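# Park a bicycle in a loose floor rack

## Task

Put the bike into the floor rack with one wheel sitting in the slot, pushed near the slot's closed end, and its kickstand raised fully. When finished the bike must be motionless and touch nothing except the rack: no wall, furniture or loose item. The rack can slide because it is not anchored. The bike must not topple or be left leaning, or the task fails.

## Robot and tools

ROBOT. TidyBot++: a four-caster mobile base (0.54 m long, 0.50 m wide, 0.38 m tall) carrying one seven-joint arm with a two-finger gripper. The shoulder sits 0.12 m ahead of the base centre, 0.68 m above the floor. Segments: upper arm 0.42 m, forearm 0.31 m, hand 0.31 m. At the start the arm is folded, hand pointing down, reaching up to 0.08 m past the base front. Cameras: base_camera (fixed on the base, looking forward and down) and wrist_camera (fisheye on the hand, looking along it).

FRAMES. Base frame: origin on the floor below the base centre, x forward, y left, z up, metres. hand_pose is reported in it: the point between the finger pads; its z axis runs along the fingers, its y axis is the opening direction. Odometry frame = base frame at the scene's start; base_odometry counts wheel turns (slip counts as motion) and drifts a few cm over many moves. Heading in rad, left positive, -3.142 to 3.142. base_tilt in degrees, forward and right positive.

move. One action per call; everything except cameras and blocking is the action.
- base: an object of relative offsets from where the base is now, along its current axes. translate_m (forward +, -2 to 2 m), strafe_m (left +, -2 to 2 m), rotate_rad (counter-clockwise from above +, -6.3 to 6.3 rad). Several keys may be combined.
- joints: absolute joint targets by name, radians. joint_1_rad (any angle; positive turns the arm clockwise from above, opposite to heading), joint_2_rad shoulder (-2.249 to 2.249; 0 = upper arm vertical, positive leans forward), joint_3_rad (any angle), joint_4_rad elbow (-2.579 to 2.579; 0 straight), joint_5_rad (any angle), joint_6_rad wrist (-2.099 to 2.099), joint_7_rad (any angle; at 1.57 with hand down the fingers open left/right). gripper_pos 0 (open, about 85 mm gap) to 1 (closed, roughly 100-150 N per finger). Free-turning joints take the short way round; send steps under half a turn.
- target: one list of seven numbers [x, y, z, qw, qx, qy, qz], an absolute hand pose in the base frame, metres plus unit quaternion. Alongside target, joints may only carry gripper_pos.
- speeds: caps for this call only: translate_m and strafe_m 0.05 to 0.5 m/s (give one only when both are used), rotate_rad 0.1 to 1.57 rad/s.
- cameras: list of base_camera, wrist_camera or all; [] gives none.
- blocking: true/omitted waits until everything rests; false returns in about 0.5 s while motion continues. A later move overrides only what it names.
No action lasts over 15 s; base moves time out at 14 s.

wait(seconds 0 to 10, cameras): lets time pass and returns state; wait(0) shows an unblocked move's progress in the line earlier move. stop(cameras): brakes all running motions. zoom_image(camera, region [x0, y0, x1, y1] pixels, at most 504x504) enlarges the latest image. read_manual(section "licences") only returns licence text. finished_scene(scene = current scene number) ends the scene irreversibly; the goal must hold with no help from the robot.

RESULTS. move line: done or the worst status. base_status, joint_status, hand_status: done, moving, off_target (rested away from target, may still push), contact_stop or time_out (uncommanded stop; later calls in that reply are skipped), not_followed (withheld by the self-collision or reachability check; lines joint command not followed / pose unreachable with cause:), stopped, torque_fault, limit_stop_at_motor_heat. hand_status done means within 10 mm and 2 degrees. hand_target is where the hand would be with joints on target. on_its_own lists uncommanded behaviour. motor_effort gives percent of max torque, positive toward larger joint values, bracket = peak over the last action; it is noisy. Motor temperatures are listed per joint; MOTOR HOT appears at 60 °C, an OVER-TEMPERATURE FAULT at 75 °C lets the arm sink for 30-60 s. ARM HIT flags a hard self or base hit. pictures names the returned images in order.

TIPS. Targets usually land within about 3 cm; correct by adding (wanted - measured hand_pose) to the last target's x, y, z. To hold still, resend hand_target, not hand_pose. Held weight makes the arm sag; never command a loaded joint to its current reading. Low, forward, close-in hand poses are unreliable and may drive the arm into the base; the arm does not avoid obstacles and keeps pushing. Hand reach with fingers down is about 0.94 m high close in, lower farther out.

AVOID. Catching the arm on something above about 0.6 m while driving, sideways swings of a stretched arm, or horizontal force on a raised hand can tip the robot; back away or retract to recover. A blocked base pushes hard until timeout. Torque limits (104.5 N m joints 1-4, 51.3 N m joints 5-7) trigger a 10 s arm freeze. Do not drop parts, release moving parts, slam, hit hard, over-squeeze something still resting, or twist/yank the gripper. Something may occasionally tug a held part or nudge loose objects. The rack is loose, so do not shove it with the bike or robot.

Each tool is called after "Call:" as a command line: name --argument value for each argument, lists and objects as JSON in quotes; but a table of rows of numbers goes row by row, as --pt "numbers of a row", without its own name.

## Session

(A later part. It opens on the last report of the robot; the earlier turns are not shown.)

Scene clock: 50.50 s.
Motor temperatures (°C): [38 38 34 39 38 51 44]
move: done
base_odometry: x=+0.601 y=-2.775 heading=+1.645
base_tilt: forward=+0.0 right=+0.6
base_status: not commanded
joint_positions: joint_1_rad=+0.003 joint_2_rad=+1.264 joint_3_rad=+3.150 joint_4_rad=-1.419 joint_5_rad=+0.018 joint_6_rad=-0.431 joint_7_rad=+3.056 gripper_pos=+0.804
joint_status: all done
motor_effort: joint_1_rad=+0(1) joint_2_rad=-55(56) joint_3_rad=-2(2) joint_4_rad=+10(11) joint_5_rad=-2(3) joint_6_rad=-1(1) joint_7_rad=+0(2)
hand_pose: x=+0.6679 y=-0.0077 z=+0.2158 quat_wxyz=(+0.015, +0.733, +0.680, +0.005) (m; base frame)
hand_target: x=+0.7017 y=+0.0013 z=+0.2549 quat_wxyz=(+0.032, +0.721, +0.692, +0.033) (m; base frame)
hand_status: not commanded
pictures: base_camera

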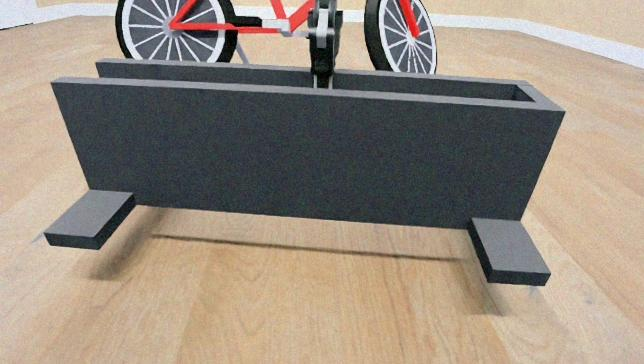

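Call:
move --base '{"translate_m": 0.07, "strafe_m": 0.9, "rotate_rad": -3.14}' --speeds '{"rotate_rad": 0.9}'

Scene clock: 57.13 s.
Motor temperatures (°C): [38 38 34 39 38 51 44]
move: done
base_odometry: x=-0.301 y=-2.771 heading=-1.495
base_tilt: forward=+0.0 right=+0.6
base_status: done
joint_positions: joint_1_rad=+0.005 joint_2_rad=+1.264 joint_3_rad=+3.148 joint_4_rad=-1.410 joint_5_rad=+0.018 joint_6_rad=-0.431 joint_7_rad=+3.057 gripper_pos=+0.804
joint_status: not commanded
motor_effort: joint_1_rad=+0(7) joint_2_rad=-55(55) joint_3_rad=-1(6) joint_4_rad=+10(11) joint_5_rad=-1(3) joint_6_rad=+0(2) joint_7_rad=+0(1)
hand_pose: x=+0.6731 y=-0.0075 z=+0.2171 quat_wxyz=(+0.017, +0.733, +0.680, +0.009) (m; base frame)
hand_target: x=+0.7017 y=+0.0013 z=+0.2549 quat_wxyz=(+0.032, +0.721, +0.692, +0.033) (m; base frame)
hand_status: not commanded
pictures: base_camera, wrist_camera
camera_calibration:
wrist_camera: T_world_to_cam=[[0.996749, -0.0593515, 0.0544791, -0.689607], [-0.0622307, -0.996666, 0.0527688, 0.0775699], [0.0511656, -0.0559875, -0.99712, 0.323379], [0, 0, 0, 1]] pos_world=[0.675647, 0.0544873, 0.355924]

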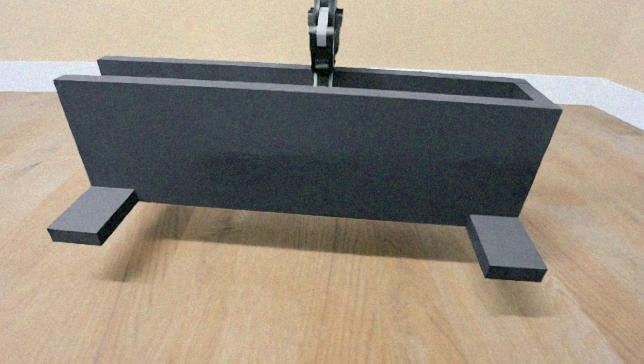

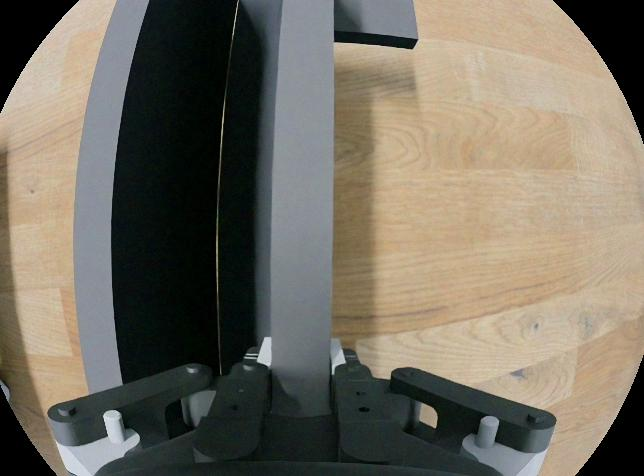

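Call:
move --base '{"translate_m": -0.88, "strafe_m": -0.37}' --cameras '[]'

Call:
move --base '{"translate_m": -1.15, "strafe_m": -0.05}'

Scene clock: 60.37 s.
Motor temperatures (°C): [38 39 34 39 38 51 44]
move: done
base_odometry: x=-0.737 y=-1.922 heading=-1.496
base_tilt: forward=+0.0 right=+0.6
base_status: done
joint_positions: joint_1_rad=+0.004 joint_2_rad=+1.264 joint_3_rad=+3.148 joint_4_rad=-1.414 joint_5_rad=+0.018 joint_6_rad=-0.431 joint_7_rad=+3.057 gripper_pos=+0.804
joint_status: not commanded
motor_effort: joint_1_rad=+0(2) joint_2_rad=-55(56) joint_3_rad=-1(3) joint_4_rad=+10(13) joint_5_rad=-2(3) joint_6_rad=-1(2) joint_7_rad=+1(1)
hand_pose: x=+0.6705 y=-0.0067 z=+0.2165 quat_wxyz=(+0.016, +0.733, +0.680, +0.007) (m; base frame)
hand_target: x=+0.7017 y=+0.0013 z=+0.2549 quat_wxyz=(+0.032, +0.721, +0.692, +0.033) (m; base frame)
hand_status: not commanded
pictures: none
No camera images: "cameras" was empty.

Scene clock: 64.00 s.
Motor temperatures (°C): [38 39 34 39 38 51 44]
move: done
base_odometry: x=-0.873 y=-0.779 heading=-1.495
base_tilt: forward=+0.0 right=+0.6
base_status: done
joint_positions: joint_1_rad=+0.004 joint_2_rad=+1.264 joint_3_rad=+3.148 joint_4_rad=-1.414 joint_5_rad=+0.018 joint_6_rad=-0.431 joint_7_rad=+3.057 gripper_pos=+0.804
joint_status: not commanded
motor_effort: joint_1_rad=+0(2) joint_2_rad=-55(57) joint_3_rad=-1(2) joint_4_rad=+10(13) joint_5_rad=-1(3) joint_6_rad=-1(2) joint_7_rad=+1(1)
hand_pose: x=+0.6705 y=-0.0067 z=+0.2165 quat_wxyz=(+0.016, +0.733, +0.680, +0.007) (m; base frame)
hand_target: x=+0.7017 y=+0.0013 z=+0.2549 quat_wxyz=(+0.032, +0.721, +0.692, +0.033) (m; base frame)
hand_status: not commanded
pictures: base_camera, wrist_camera
camera_calibration:
wrist_camera: T_world_to_cam=[[0.997053, -0.0580376, 0.0501604, -0.686238], [-0.0606774, -0.996759, 0.0528126, 0.0772425], [0.0469327, -0.0557006, -0.997344, 0.325806], [0, 0, 0, 1]] pos_world=[0.673612, 0.0553122, 0.355283]

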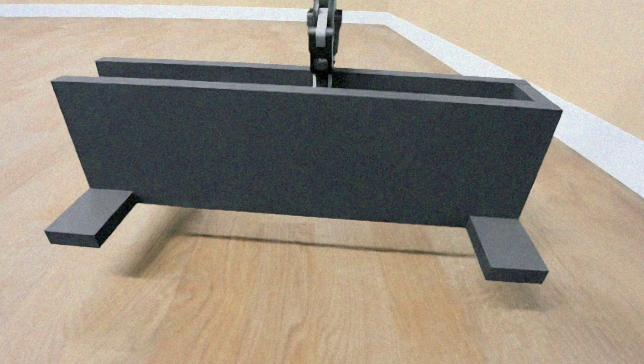

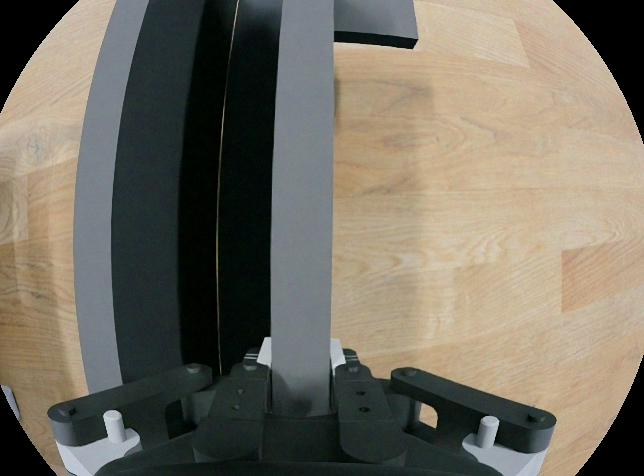

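Call:
move --base '{"strafe_m": 0.2}'

Call:
zoom_image --camera "base_camera" --region '[0, 0, 250, 120]'

Scene clock: 65.73 s.
Motor temperatures (°C): [38 39 34 39 38 51 44]
move: done
base_odometry: x=-0.674 y=-0.763 heading=-1.495
base_tilt: forward=+0.0 right=+0.6
base_status: done
joint_positions: joint_1_rad=-0.008 joint_2_rad=+1.264 joint_3_rad=+3.140 joint_4_rad=-1.414 joint_5_rad=+0.018 joint_6_rad=-0.431 joint_7_rad=+3.057 gripper_pos=+0.804
joint_status: not commanded
motor_effort: joint_1_rad=+0(5) joint_2_rad=-55(56) joint_3_rad=-1(4) joint_4_rad=+10(11) joint_5_rad=-1(3) joint_6_rad=-1(1) joint_7_rad=+1(1)
hand_pose: x=+0.6705 y=+0.0048 z=+0.2166 quat_wxyz=(+0.013, +0.728, +0.686, +0.010) (m; base frame)
hand_target: x=+0.7017 y=+0.0013 z=+0.2549 quat_wxyz=(+0.032, +0.721, +0.692, +0.033) (m; base frame)
hand_status: not commanded
pictures: base_camera, wrist_camera
camera_calibration:
wrist_camera: T_world_to_cam=[[0.997795, -0.0439288, 0.0497522, -0.686028], [-0.0461884, -0.997909, 0.0452174, 0.0806256], [0.0476618, -0.0474157, -0.997737, 0.326075], [0, 0, 0, 1]] pos_world=[0.672698, 0.0657818, 0.355823]

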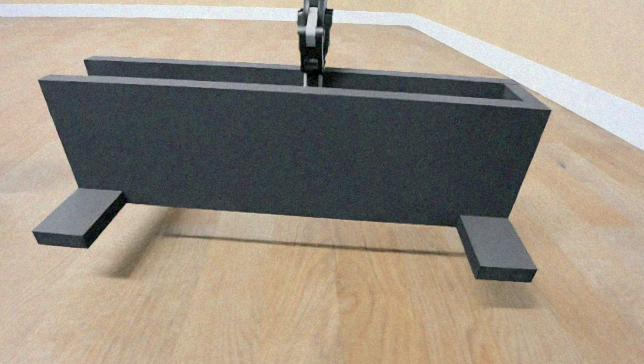

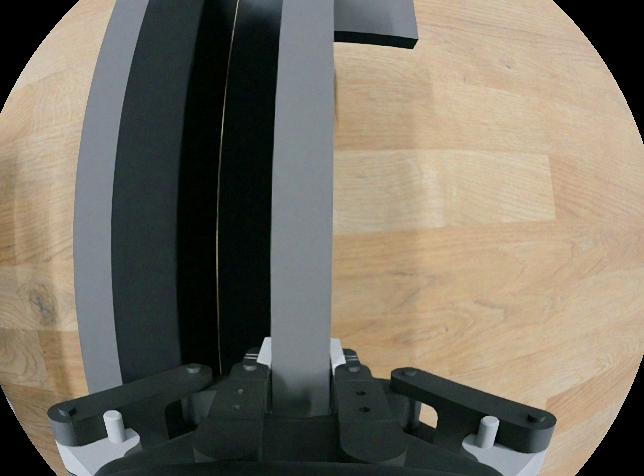

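Scaled by 2.016.

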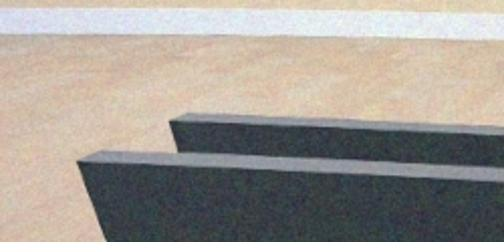

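Call:
move --base '{"translate_m": -0.4}' --cameras '["base_camera"]'

Call:
zoom_image --camera "base_camera" --region '[0, 0, 250, 120]'

Scene clock: 67.97 s.
Motor temperatures (°C): [38 40 34 39 38 51 44]
move: done
base_odometry: x=-0.704 y=-0.364 heading=-1.495
base_tilt: forward=+0.0 right=+0.6
base_status: done
joint_positions: joint_1_rad=-0.008 joint_2_rad=+1.264 joint_3_rad=+3.140 joint_4_rad=-1.418 joint_5_rad=+0.018 joint_6_rad=-0.432 joint_7_rad=+3.057 gripper_pos=+0.804
joint_status: not commanded
motor_effort: joint_1_rad=+0(1) joint_2_rad=-55(57) joint_3_rad=-2(2) joint_4_rad=+10(13) joint_5_rad=-1(3) joint_6_rad=-1(3) joint_7_rad=+1(1)
hand_pose: x=+0.6683 y=+0.0048 z=+0.2161 quat_wxyz=(+0.012, +0.728, +0.686, +0.008) (m; base frame)
hand_target: x=+0.7017 y=+0.0013 z=+0.2549 quat_wxyz=(+0.032, +0.721, +0.692, +0.033) (m; base frame)
hand_status: not commanded
pictures: base_camera

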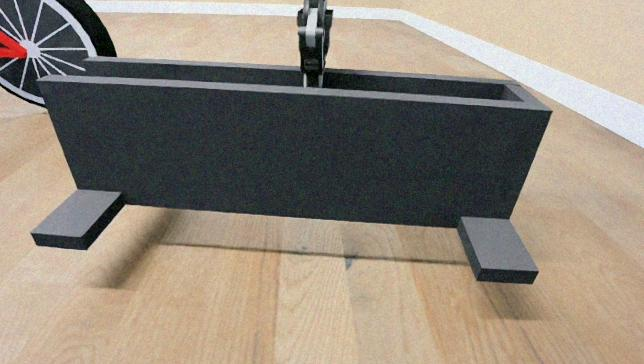

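Scaled by 2.016.

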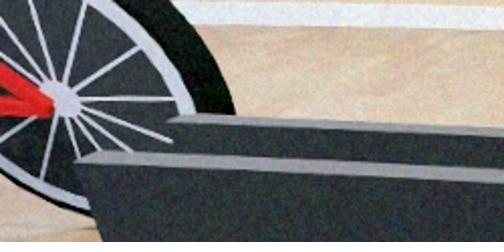

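Call:
move --base '{"translate_m": 0.42, "strafe_m": 0.096}'

Call:
zoom_image --camera "base_camera" --region '[0, 0, 250, 120]'

Scene clock: 71.30 s.
Motor temperatures (°C): [38 40 34 39 38 51 44]
move: done
base_odometry: x=-0.576 y=-0.776 heading=-1.494
base_tilt: forward=+0.0 right=+0.6
base_status: done
joint_positions: joint_1_rad=-0.008 joint_2_rad=+1.263 joint_3_rad=+3.140 joint_4_rad=-1.408 joint_5_rad=+0.018 joint_6_rad=-0.432 joint_7_rad=+3.057 gripper_pos=+0.804
joint_status: not commanded
motor_effort: joint_1_rad=+0(2) joint_2_rad=-55(57) joint_3_rad=-1(3) joint_4_rad=+10(13) joint_5_rad=-1(3) joint_6_rad=+0(2) joint_7_rad=+0(1)
hand_pose: x=+0.6749 y=+0.0047 z=+0.2181 quat_wxyz=(+0.016, +0.728, +0.686, +0.013) (m; base frame)
hand_target: x=+0.7017 y=+0.0013 z=+0.2549 quat_wxyz=(+0.032, +0.721, +0.692, +0.033) (m; base frame)
hand_status: not commanded
pictures: base_camera, wrist_camera
camera_calibration:
wrist_camera: T_world_to_cam=[[0.997377, -0.0441729, 0.0573404, -0.691904], [-0.0467764, -0.997897, 0.0448835, 0.0810976], [0.0552371, -0.047448, -0.997345, 0.322231], [0, 0, 0, 1]] pos_world=[0.676083, 0.0656528, 0.35741]

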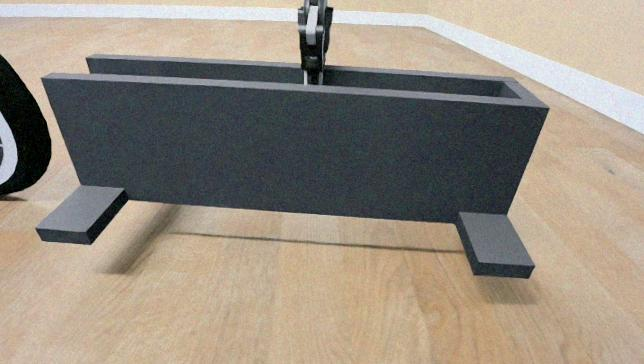

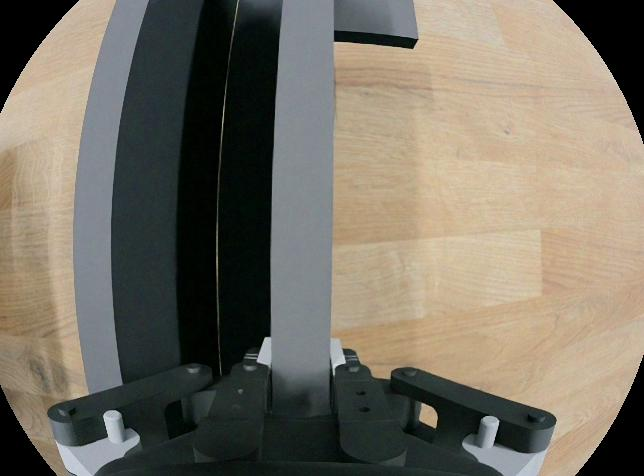

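Scaled by 2.016.

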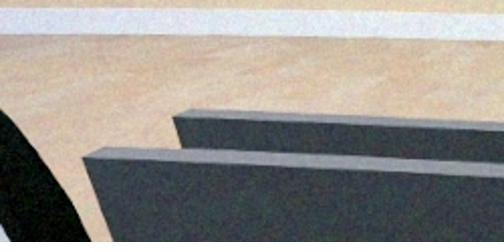

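Call:
move --base '{"translate_m": 0.125, "strafe_m": 0.07}'

Call:
zoom_image --camera "base_camera" --region '[0, 0, 250, 220]'

Scene clock: 72.93 s.
Motor temperatures (°C): [38 40 34 39 38 51 44]
move: done
base_odometry: x=-0.497 y=-0.896 heading=-1.495
base_tilt: forward=+0.0 right=+0.6
base_status: done
joint_positions: joint_1_rad=-0.007 joint_2_rad=+1.263 joint_3_rad=+3.140 joint_4_rad=-1.406 joint_5_rad=+0.018 joint_6_rad=-0.432 joint_7_rad=+3.057 gripper_pos=+0.804
joint_status: not commanded
motor_effort: joint_1_rad=+0(2) joint_2_rad=-55(57) joint_3_rad=-2(3) joint_4_rad=+10(13) joint_5_rad=-2(3) joint_6_rad=+0(2) joint_7_rad=+1(1)
hand_pose: x=+0.6758 y=+0.0040 z=+0.2185 quat_wxyz=(+0.016, +0.728, +0.685, +0.013) (m; base frame)
hand_target: x=+0.7017 y=+0.0013 z=+0.2549 quat_wxyz=(+0.032, +0.721, +0.692, +0.033) (m; base frame)
hand_status: not commanded
pictures: base_camera, wrist_camera
camera_calibration:
wrist_camera: T_world_to_cam=[[0.997228, -0.0455071, 0.0588607, -0.69304], [-0.0481759, -0.997836, 0.0447455, 0.0813544], [0.0566971, -0.0474571, -0.997263, 0.321546], [0, 0, 0, 1]] pos_world=[0.676808, 0.0648998, 0.357819]

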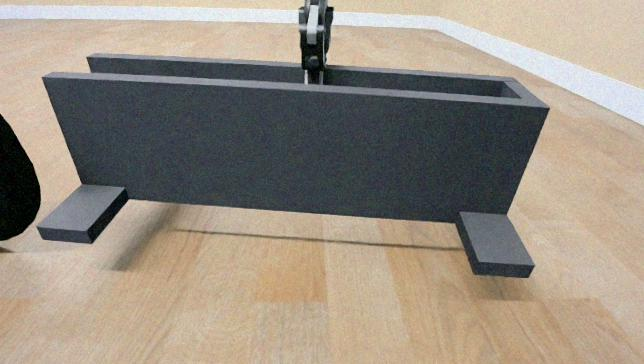

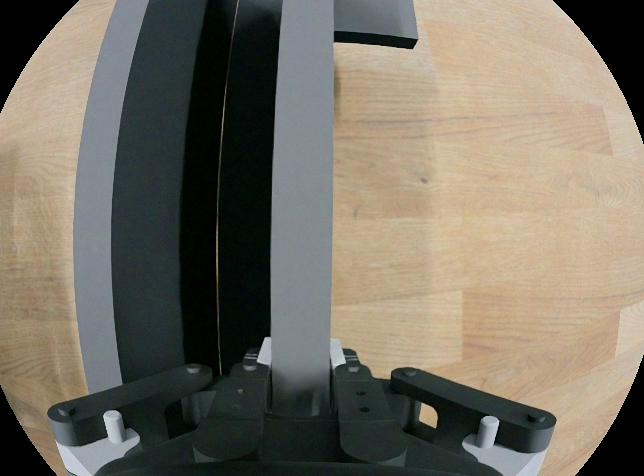

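Scaled by 2.016.

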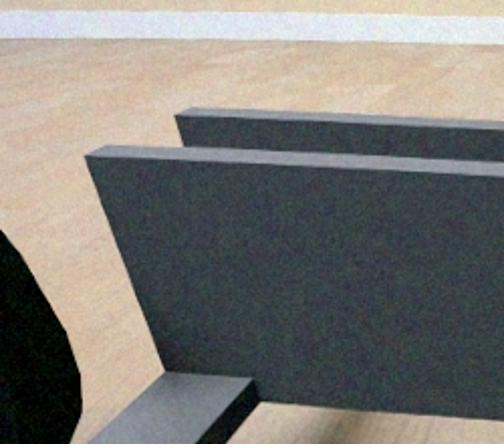

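Call:
move --base '{"translate_m": 0.012}' --joints '{"joint_2_rad": 1.37, "joint_4_rad": -1.335, "joint_6_rad": -0.37}'

Scene clock: 74.53 s.
Motor temperatures (°C): [38 40 34 39 38 51 44]
move: off_target
base_odometry: x=-0.496 y=-0.908 heading=-1.494
base_tilt: forward=+0.0 right=+0.6
base_status: done
joint_positions: joint_1_rad=-0.007 joint_2_rad=+1.425 joint_3_rad=+3.140 joint_4_rad=-1.347 joint_5_rad=+0.018 joint_6_rad=-0.394 joint_7_rad=+3.057 gripper_pos=+0.804
joint_status: joint_2_rad off_target (ended at +1.425, target +1.370); the others done
motor_effort: joint_1_rad=-1(4) joint_2_rad=-54(60) joint_3_rad=-1(3) joint_4_rad=+8(13) joint_5_rad=-1(2) joint_6_rad=-2(2) joint_7_rad=+0(1)
hand_pose: x=+0.6413 y=+0.0038 z=+0.1387 quat_wxyz=(-0.006, +0.728, +0.685, -0.011) (m; base frame)
hand_target: x=+0.6849 y=+0.0013 z=+0.1702 quat_wxyz=(+0.023, +0.721, +0.692, +0.024) (m; base frame)
hand_status: not commanded
pictures: base_camera, wrist_camera
camera_calibration:
wrist_camera: T_world_to_cam=[[0.998937, -0.0456496, -0.00634977, -0.646033], [-0.0452971, -0.99784, 0.0475766, 0.0808682], [-0.00850791, -0.0472384, -0.998847, 0.28592], [0, 0, 0, 1]] pos_world=[0.651442, 0.0647088, 0.277641]

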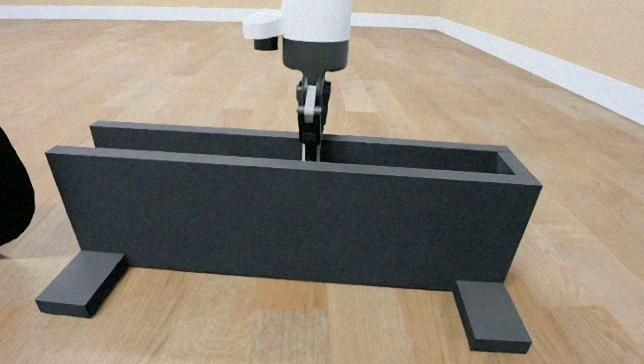

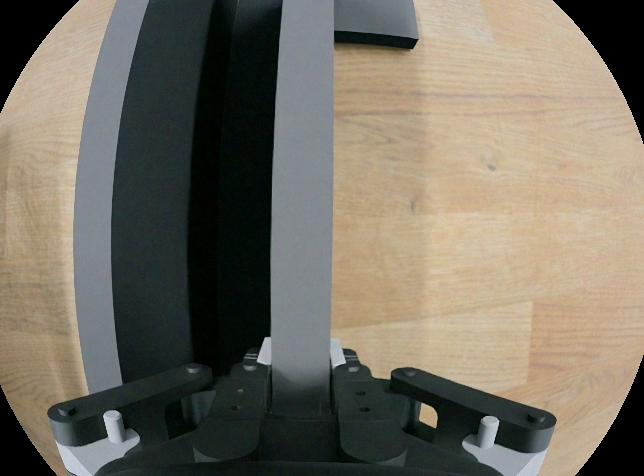

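Call:
move --base '{"translate_m": 0.008}' --joints '{"joint_2_rad": 1.44, "joint_4_rad": -1.305, "joint_6_rad": -0.34}'

Call:
zoom_image --camera "base_camera" --region '[0, 100, 250, 340]'

Scene clock: 75.47 s.
Motor temperatures (°C): [38 40 34 39 38 51 44]
move: done
base_odometry: x=-0.495 y=-0.916 heading=-1.494
base_tilt: forward=+0.0 right=+0.6
base_status: done
joint_positions: joint_1_rad=-0.007 joint_2_rad=+1.434 joint_3_rad=+3.140 joint_4_rad=-1.332 joint_5_rad=+0.018 joint_6_rad=-0.390 joint_7_rad=+3.057 gripper_pos=+0.804
joint_status: all done
motor_effort: joint_1_rad=+0(1) joint_2_rad=-47(55) joint_3_rad=-1(2) joint_4_rad=+9(10) joint_5_rad=-1(2) joint_6_rad=+3(3) joint_7_rad=+1(1)
hand_pose: x=+0.6467 y=+0.0039 z=+0.1354 quat_wxyz=(-0.003, +0.728, +0.685, -0.007) (m; base frame)
hand_target: x=+0.6752 y=+0.0013 z=+0.1359 quat_wxyz=(+0.020, +0.721, +0.692, +0.020) (m; base frame)
hand_status: not commanded
pictures: base_camera, wrist_camera
camera_calibration:
wrist_camera: T_world_to_cam=[[0.99895, -0.0456587, 0.00364961, -0.652802], [-0.0457798, -0.997846, 0.0469798, 0.081719], [0.00149672, -0.0470975, -0.998889, 0.276215], [0, 0, 0, 1]] pos_world=[0.655444, 0.064746, 0.274452]

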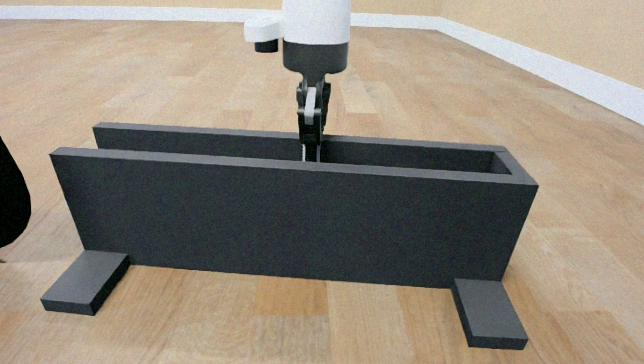

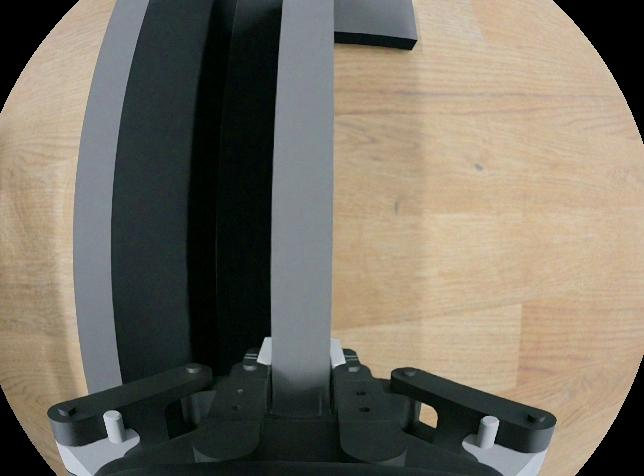

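Scaled by 2.016.

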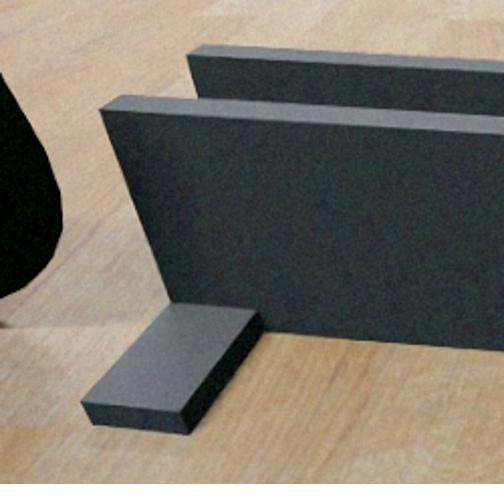

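Call:
move --base '{"translate_m": -0.015}' --cameras '[]'

Call:
move --joints '{"gripper_pos": 0.45}' --cameras '[]'

Call:
move --joints '{"joint_2_rad": 1.183, "joint_4_rad": -1.489, "joint_6_rad": -0.44}'

Scene clock: 76.50 s.
Motor temperatures (°C): [38 41 34 39 38 51 44]
move: done
base_odometry: x=-0.496 y=-0.901 heading=-1.494
base_tilt: forward=+0.0 right=+0.6
base_status: done
joint_positions: joint_1_rad=-0.007 joint_2_rad=+1.434 joint_3_rad=+3.139 joint_4_rad=-1.313 joint_5_rad=+0.018 joint_6_rad=-0.384 joint_7_rad=+3.057 gripper_pos=+0.804
joint_status: not commanded
motor_effort: joint_1_rad=+1(2) joint_2_rad=-46(49) joint_3_rad=+0(3) joint_4_rad=+8(9) joint_5_rad=-1(3) joint_6_rad=+3(4) joint_7_rad=+0(1)
hand_pose: x=+0.6598 y=+0.0044 z=+0.1375 quat_wxyz=(+0.005, +0.728, +0.685, +0.002) (m; base frame)
hand_target: x=+0.6752 y=+0.0013 z=+0.1359 quat_wxyz=(+0.020, +0.721, +0.692, +0.020) (m; base frame)
hand_status: not commanded
pictures: none
No camera images: "cameras" was empty.

Scene clock: 77.33 s.
Motor temperatures (°C): [38 41 34 39 38 51 44]
move: done
base_odometry: x=-0.496 y=-0.901 heading=-1.494
base_tilt: forward=+0.0 right=+0.6
base_status: not commanded
joint_positions: joint_1_rad=-0.007 joint_2_rad=+1.434 joint_3_rad=+3.139 joint_4_rad=-1.312 joint_5_rad=+0.018 joint_6_rad=-0.368 joint_7_rad=+3.057 gripper_pos=+0.450
joint_status: all done
motor_effort: joint_1_rad=+0(1) joint_2_rad=-44(47) joint_3_rad=-2(2) joint_4_rad=+7(8) joint_5_rad=-1(3) joint_6_rad=+0(4) joint_7_rad=+1(1)
hand_pose: x=+0.6656 y=+0.0045 z=+0.1378 quat_wxyz=(+0.011, +0.728, +0.685, +0.009) (m; base frame)
hand_target: x=+0.6752 y=+0.0013 z=+0.1359 quat_wxyz=(+0.020, +0.721, +0.692, +0.020) (m; base frame)
hand_status: not commanded
pictures: none
No camera images: "cameras" was empty.

Scene clock: 78.90 s.
Motor temperatures (°C): [38 41 34 39 38 51 44]
move: done
base_odometry: x=-0.496 y=-0.901 heading=-1.494
base_tilt: forward=+0.0 right=+0.6
base_status: not commanded
joint_positions: joint_1_rad=-0.007 joint_2_rad=+1.188 joint_3_rad=+3.139 joint_4_rad=-1.477 joint_5_rad=+0.018 joint_6_rad=-0.397 joint_7_rad=+3.057 gripper_pos=+0.450
joint_status: all done
motor_effort: joint_1_rad=+0(1) joint_2_rad=-43(48) joint_3_rad=-2(2) joint_4_rad=+8(9) joint_5_rad=-1(3) joint_6_rad=+0(1) joint_7_rad=+1(1)
hand_pose: x=+0.6783 y=+0.0044 z=+0.2492 quat_wxyz=(+0.029, +0.728, +0.685, +0.028) (m; base frame)
hand_target: x=+0.6600 y=+0.0013 z=+0.2494 quat_wxyz=(+0.010, +0.722, +0.692, +0.011) (m; base frame)
hand_status: not commanded
pictures: base_camera, wrist_camera
camera_calibration:
wrist_camera: T_world_to_cam=[[0.994232, -0.0452017, 0.0972632, -0.704897], [-0.0494237, -0.997918, 0.0414448, 0.0822175], [0.0951873, -0.0460129, -0.994395, 0.325157], [0, 0, 0, 1]] pos_world=[0.673943, 0.0651451, 0.388488]

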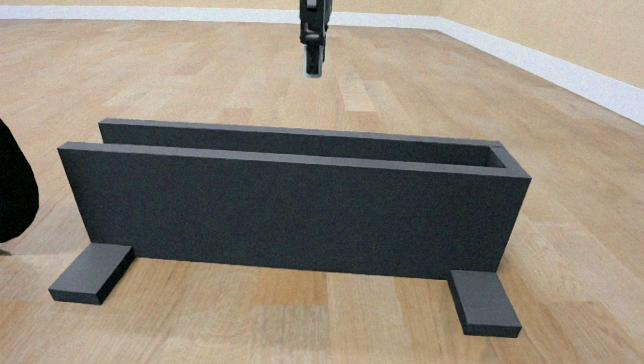

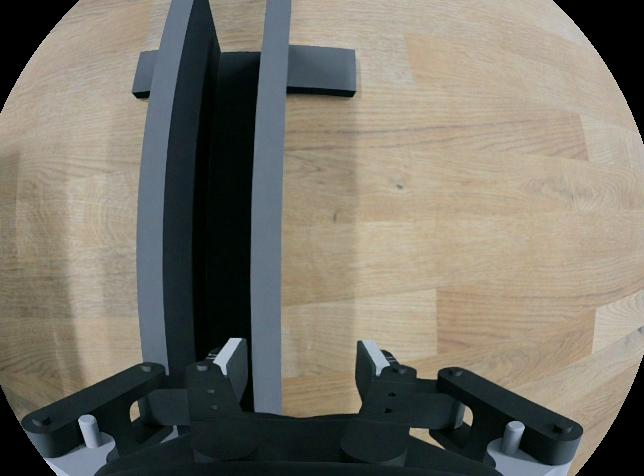

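Call:
move --base '{"translate_m": -0.3, "strafe_m": 0.8}' --joints '{"joint_1_rad": 0, "joint_2_rad": -0.32, "joint_3_rad": 3.1416, "joint_4_rad": -2.5, "joint_5_rad": 0, "joint_6_rad": 0.0, "joint_7_rad": 1.57, "gripper_pos": 0}'

Call:
zoom_image --camera "wrist_camera" --region '[100, 100, 550, 420]'

Scene clock: 82.17 s.
Motor temperatures (°C): [38 41 34 39 38 51 44]
move: done
base_odometry: x=+0.279 y=-0.540 heading=-1.495
base_tilt: forward=+0.0 right=+0.6
base_status: done
joint_positions: joint_1_rad=-0.001 joint_2_rad=-0.302 joint_3_rad=+3.139 joint_4_rad=-2.488 joint_5_rad=+0.018 joint_6_rad=-0.038 joint_7_rad=+1.616 gripper_pos=+0.000
joint_status: all done
motor_effort: joint_1_rad=+0(4) joint_2_rad=-6(46) joint_3_rad=+1(3) joint_4_rad=+18(19) joint_5_rad=-1(3) joint_6_rad=+7(7) joint_7_rad=+0(1)
hand_pose: x=+0.4976 y=+0.0025 z=+0.7127 quat_wxyz=(+0.014, +0.896, +0.030, +0.442) (m; base frame)
hand_target: x=+0.4997 y=+0.0013 z=+0.7232 quat_wxyz=(+0.000, +0.887, +0.000, +0.462) (m; base frame)
hand_status: not commanded
pictures: base_camera, wrist_camera
camera_calibration:
wrist_camera: T_world_to_cam=[[0.0366787, -0.996574, 0.0741242, -0.0750864], [-0.638389, -0.0804329, -0.7655, 0.91802], [0.768839, -0.0192426, -0.639152, 0.214747], [0, 0, 0, 1]] pos_world=[0.423702, 0.00314216, 0.845566]

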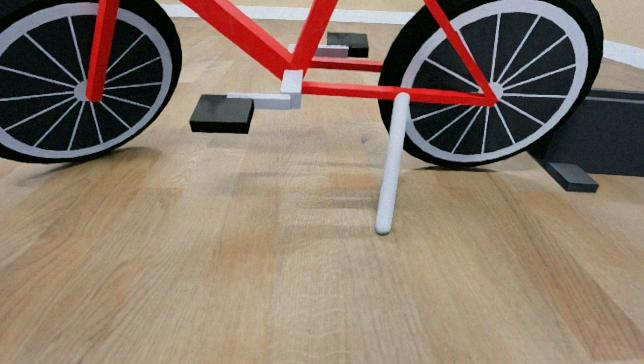

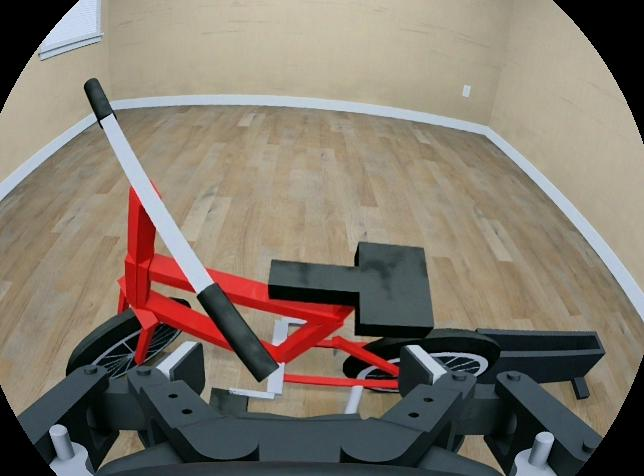

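Scaled by 1.120.

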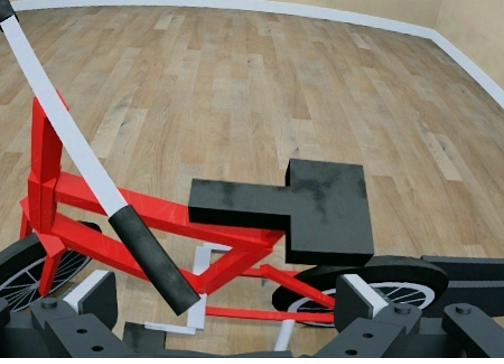

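Call:
zoom_image --camera "base_camera" --region '[360, 0, 644, 240]'

Call:
zoom_image --camera "base_camera" --region '[0, 0, 300, 240]'

Call:
zoom_image --camera "wrist_camera" --region '[230, 220, 460, 400]'

Scaled by 1.775.

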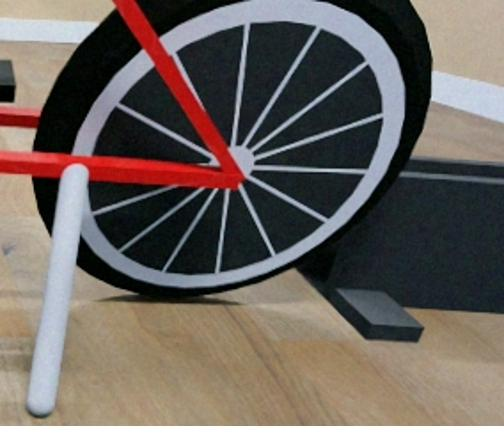

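Scaled by 1.680.

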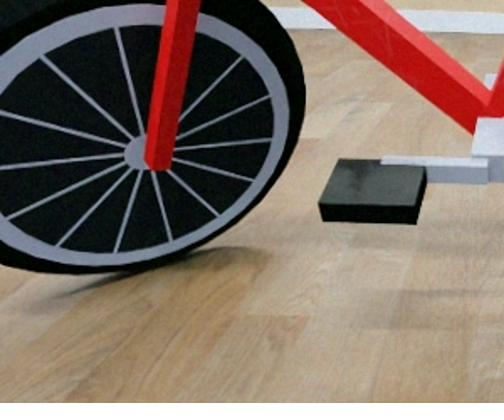

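Scaled by 2.191.

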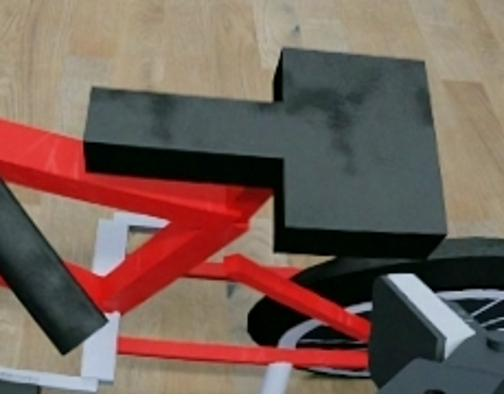

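Call:
move --base '{"translate_m": 0.0, "strafe_m": -0.33}' --joints '{"joint_7_rad": 0.0}' --cameras '[]'

Call:
move --joints '{"joint_2_rad": 0.80, "joint_4_rad": -1.271, "joint_6_rad": -0.8575, "gripper_pos": 0}' --base '{"translate_m": 0.04}'

Scene clock: 85.93 s.
Motor temperatures (°C): [38 41 34 39 38 51 44]
move: done
base_odometry: x=-0.051 y=-0.565 heading=-1.495
base_tilt: forward=+0.0 right=+0.6
base_status: done
joint_positions: joint_1_rad=-0.001 joint_2_rad=-0.303 joint_3_rad=+3.139 joint_4_rad=-2.488 joint_5_rad=+0.018 joint_6_rad=-0.036 joint_7_rad=+0.045 gripper_pos=+0.000
joint_status: all done
motor_effort: joint_1_rad=+0(1) joint_2_rad=-6(7) joint_3_rad=+0(2) joint_4_rad=+18(19) joint_5_rad=-1(2) joint_6_rad=+7(7) joint_7_rad=+1(2)
hand_pose: x=+0.4980 y=+0.0024 z=+0.7134 quat_wxyz=(-0.304, +0.654, -0.612, +0.323) (m; base frame)
hand_target: x=+0.4997 y=+0.0013 z=+0.7232 quat_wxyz=(-0.327, +0.627, -0.627, +0.327) (m; base frame)
hand_status: not commanded
pictures: none
No camera images: "cameras" was empty.

Scene clock: 88.73 s.
Motor temperatures (°C): [38 41 34 39 38 51 44]
move: done
base_odometry: x=-0.048 y=-0.605 heading=-1.495
base_tilt: forward=+0.0 right=+0.6
base_status: done
joint_positions: joint_1_rad=-0.001 joint_2_rad=+0.781 joint_3_rad=+3.139 joint_4_rad=-1.283 joint_5_rad=+0.018 joint_6_rad=-0.810 joint_7_rad=+0.044 gripper_pos=+0.000
joint_status: all done
motor_effort: joint_1_rad=+0(1) joint_2_rad=-43(44) joint_3_rad=-1(1) joint_4_rad=+17(21) joint_5_rad=-2(2) joint_6_rad=+2(8) joint_7_rad=+1(1)
hand_pose: x=+0.7745 y=-0.0007 z=+0.5314 quat_wxyz=(-0.088, +0.721, -0.680, +0.101) (m; base frame)
hand_target: x=+0.7625 y=+0.0013 z=+0.5199 quat_wxyz=(-0.075, +0.703, -0.703, +0.075) (m; base frame)
hand_status: not commanded
pictures: base_camera, wrist_camera
camera_calibration:
wrist_camera: T_world_to_cam=[[-0.966498, -0.0735401, -0.245915, 0.87268], [-0.0784131, 0.99687, 0.0100691, 0.110666], [0.244405, 0.0290147, -0.969239, 0.467514], [0, 0, 0, 1]] pos_world=[0.737858, -0.0597076, 0.666623]

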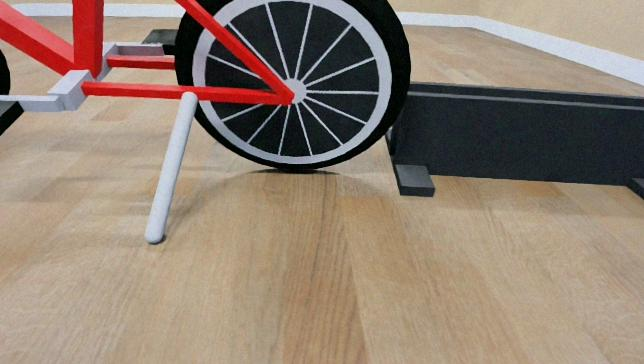

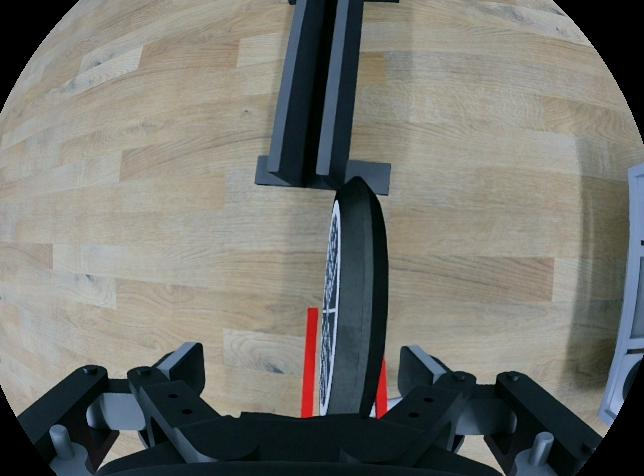

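Call:
zoom_image --camera "wrist_camera" --region '[230, 60, 430, 260]'

Scaled by 2.520.

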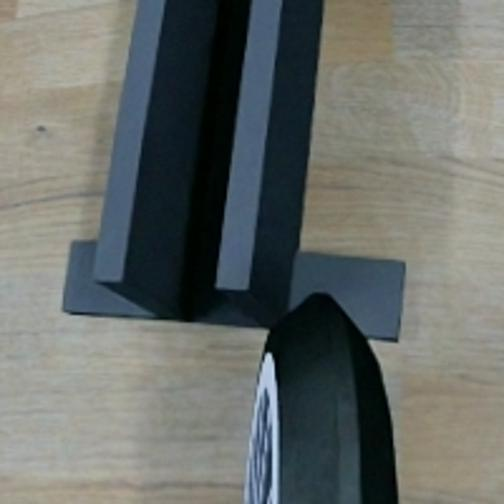

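Call:
move --base '{"translate_m": 0.2, "strafe_m": -0.44}' --joints '{"joint_2_rad": 0.80, "joint_4_rad": -1.52, "joint_6_rad": -0.79, "gripper_pos": 0.4}' --cameras '[]'

Call:
move --joints '{"joint_2_rad": 1.183, "joint_4_rad": -1.489, "joint_6_rad": -0.44}'

Scene clock: 91.73 s.
Motor temperatures (°C): [38 41 34 39 38 51 44]
move: done
base_odometry: x=-0.471 y=-0.838 heading=-1.494
base_tilt: forward=+0.0 right=+0.6
base_status: done
joint_positions: joint_1_rad=+0.006 joint_2_rad=+0.785 joint_3_rad=+3.140 joint_4_rad=-1.512 joint_5_rad=+0.018 joint_6_rad=-0.811 joint_7_rad=+0.044 gripper_pos=+0.400
joint_status: all done
motor_effort: joint_1_rad=+0(4) joint_2_rad=-40(44) joint_3_rad=-1(3) joint_4_rad=+13(17) joint_5_rad=-1(2) joint_6_rad=+0(3) joint_7_rad=+1(1)
hand_pose: x=+0.6619 y=-0.0055 z=+0.4598 quat_wxyz=(-0.007, +0.725, -0.689, +0.017) (m; base frame)
hand_target: x=+0.6609 y=+0.0013 z=+0.4497 quat_wxyz=(-0.011, +0.707, -0.707, +0.011) (m; base frame)
hand_status: not commanded
pictures: none
No camera images: "cameras" was empty.

Scene clock: 93.53 s.
Motor temperatures (°C): [38 41 34 39 38 51 44]
move: done
base_odometry: x=-0.471 y=-0.838 heading=-1.494
base_tilt: forward=+0.0 right=+0.6
base_status: not commanded
joint_positions: joint_1_rad=+0.006 joint_2_rad=+1.174 joint_3_rad=+3.140 joint_4_rad=-1.499 joint_5_rad=+0.018 joint_6_rad=-0.485 joint_7_rad=+0.044 gripper_pos=+0.400
joint_status: all done
motor_effort: joint_1_rad=+0(1) joint_2_rad=-42(47) joint_3_rad=-1(2) joint_4_rad=+8(14) joint_5_rad=-2(2) joint_6_rad=+0(1) joint_7_rad=+0(1)
hand_pose: x=+0.6438 y=-0.0038 z=+0.2526 quat_wxyz=(+0.008, +0.726, -0.688, -0.004) (m; base frame)
hand_target: x=+0.6600 y=+0.0013 z=+0.2494 quat_wxyz=(-0.010, +0.707, -0.707, +0.010) (m; base frame)
hand_status: not commanded
pictures: base_camera, wrist_camera
camera_calibration:
wrist_camera: T_world_to_cam=[[-0.996996, -0.0691089, 0.0349606, 0.6263], [-0.0678831, 0.997075, 0.0351112, 0.0932838], [-0.0372849, 0.0326325, -0.998772, 0.418165], [0, 0, 0, 1]] pos_world=[0.646342, -0.0633738, 0.39248]

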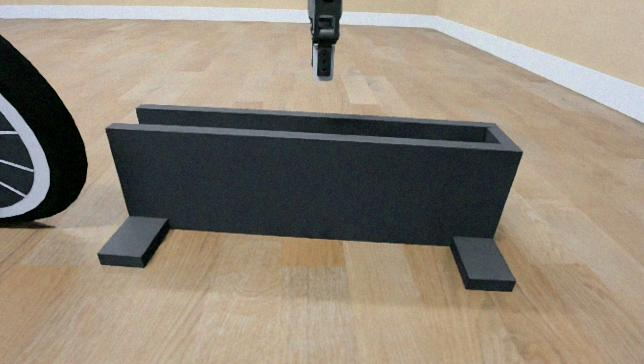

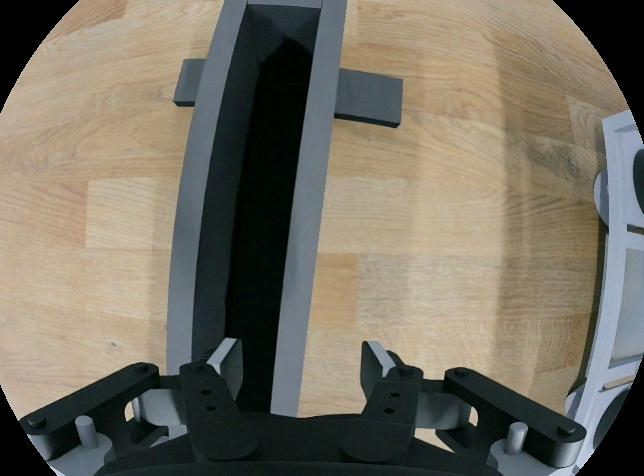

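Call:
zoom_image --camera "base_camera" --region '[0, 100, 180, 280]'

Call:
move --joints '{"joint_2_rad": 1.455, "joint_4_rad": -1.322, "joint_6_rad": -0.345, "joint_7_rad": -0.1}'

Scaled by 2.800.

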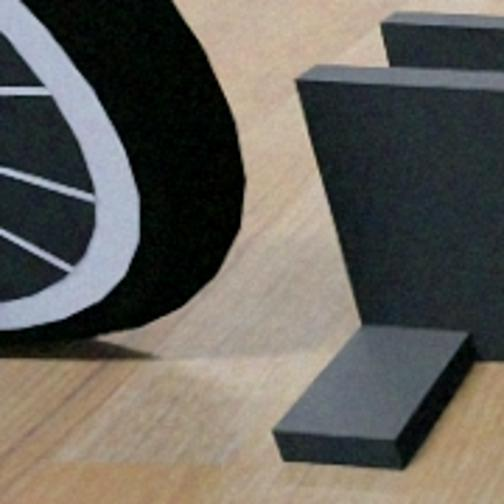

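Scene clock: 95.43 s.
Motor temperatures (°C): [38 41 34 39 38 51 44]
move: done
base_odometry: x=-0.471 y=-0.838 heading=-1.494
base_tilt: forward=+0.0 right=+0.6
base_status: not commanded
joint_positions: joint_1_rad=+0.006 joint_2_rad=+1.449 joint_3_rad=+3.140 joint_4_rad=-1.333 joint_5_rad=+0.018 joint_6_rad=-0.389 joint_7_rad=-0.055 gripper_pos=+0.400
joint_status: all done
motor_effort: joint_1_rad=+0(0) joint_2_rad=-44(48) joint_3_rad=+0(1) joint_4_rad=+5(8) joint_5_rad=-1(2) joint_6_rad=+0(2) joint_7_rad=+1(2)
hand_pose: x=+0.6381 y=-0.0033 z=+0.1278 quat_wxyz=(+0.013, +0.691, -0.722, -0.008) (m; base frame)
hand_target: x=+0.6551 y=+0.0013 z=+0.1255 quat_wxyz=(-0.007, +0.671, -0.742, +0.007) (m; base frame)
hand_status: not commanded
pictures: base_camera, wrist_camera
camera_calibration:
wrist_camera: T_world_to_cam=[[-0.998468, 0.0291381, 0.0470343, 0.624717], [0.0307894, 0.998921, 0.0347739, 0.03383], [-0.0459703, 0.0361687, -0.998288, 0.298725], [0, 0, 0, 1]] pos_world=[0.636451, -0.0628011, 0.267654]

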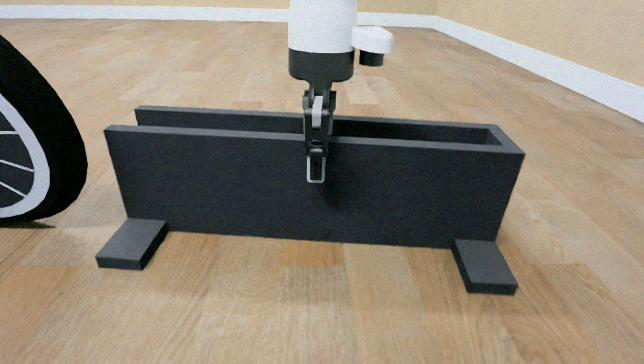

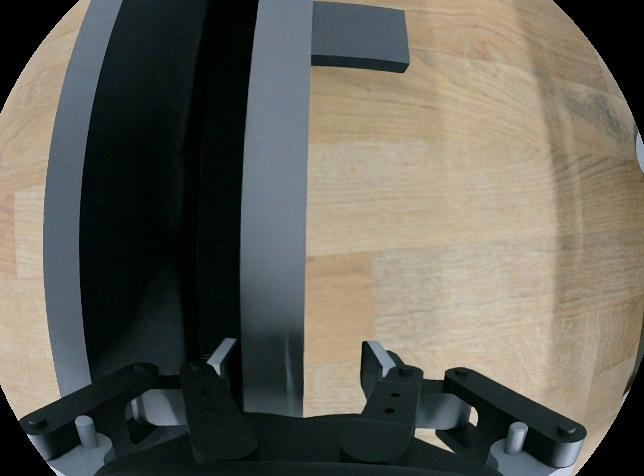

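Call:
move --joints '{"gripper_pos": 1}' --cameras '[]'

Call:
move --joints '{"joint_2_rad": 1.34, "joint_4_rad": -1.345, "joint_6_rad": -0.37}' --base '{"translate_m": -0.04}'

Call:
zoom_image --camera "base_camera" --region '[0, 100, 180, 280]'

Scene clock: 96.57 s.
Motor temperatures (°C): [38 41 34 39 38 51 44]
move: off_target
base_odometry: x=-0.471 y=-0.838 heading=-1.494
base_tilt: forward=+0.0 right=+0.6
base_status: not commanded
joint_positions: joint_1_rad=+0.006 joint_2_rad=+1.448 joint_3_rad=+3.140 joint_4_rad=-1.334 joint_5_rad=+0.018 joint_6_rad=-0.388 joint_7_rad=-0.057 gripper_pos=+0.804
joint_status: gripper_pos off_target (ended at +0.804, target +1.000)
motor_effort: joint_1_rad=-1(2) joint_2_rad=-42(44) joint_3_rad=-2(2) joint_4_rad=+8(9) joint_5_rad=-2(2) joint_6_rad=+1(2) joint_7_rad=+1(1)
hand_pose: x=+0.6386 y=-0.0033 z=+0.1280 quat_wxyz=(+0.012, +0.691, -0.723, -0.008) (m; base frame)
hand_target: x=+0.6551 y=+0.0013 z=+0.1255 quat_wxyz=(-0.007, +0.671, -0.742, +0.007) (m; base frame)
hand_status: not commanded
pictures: none
No camera images: "cameras" was empty.

Scene clock: 97.77 s.
Motor temperatures (°C): [38 41 34 39 38 51 44]
move: off_target
base_odometry: x=-0.475 y=-0.798 heading=-1.494
base_tilt: forward=+0.0 right=+0.6
base_status: done
joint_positions: joint_1_rad=+0.005 joint_2_rad=+1.424 joint_3_rad=+3.141 joint_4_rad=-1.363 joint_5_rad=+0.018 joint_6_rad=-0.377 joint_7_rad=-0.058 gripper_pos=+0.804
joint_status: joint_2_rad off_target (ended at +1.424, target +1.340); the others done
motor_effort: joint_1_rad=-1(2) joint_2_rad=-55(58) joint_3_rad=-1(3) joint_4_rad=+9(11) joint_5_rad=-1(2) joint_6_rad=+1(3) joint_7_rad=+0(1)
hand_pose: x=+0.6373 y=-0.0025 z=+0.1371 quat_wxyz=(+0.010, +0.691, -0.723, -0.006) (m; base frame)
hand_target: x=+0.6941 y=+0.0013 z=+0.1858 quat_wxyz=(-0.032, +0.670, -0.741, +0.029) (m; base frame)
hand_status: not commanded
pictures: base_camera, wrist_camera
camera_calibration:
wrist_camera: T_world_to_cam=[[-0.998735, 0.0302488, 0.0401771, 0.6246], [0.0316636, 0.998884, 0.0350559, 0.0321497], [-0.0390718, 0.0362836, -0.998577, 0.303678], [0, 0, 0, 1]] pos_world=[0.634657, -0.0620258, 0.277024]

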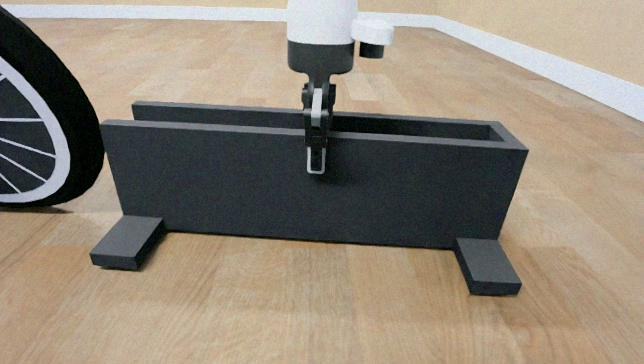

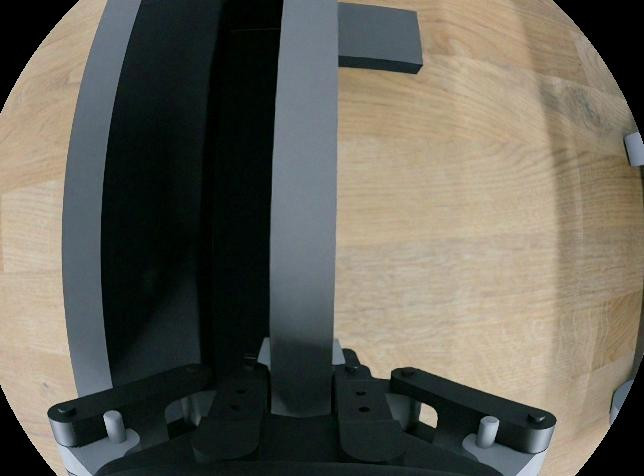

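Scaled by 2.800.

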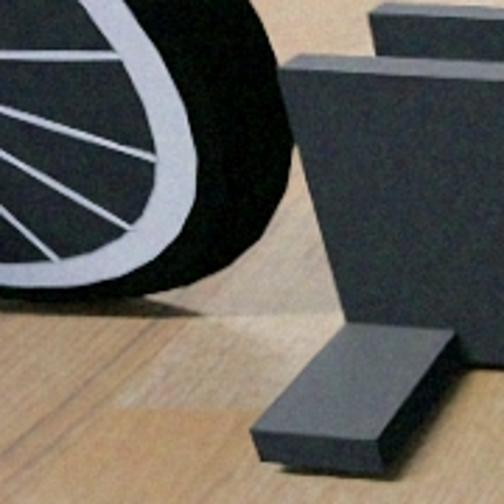

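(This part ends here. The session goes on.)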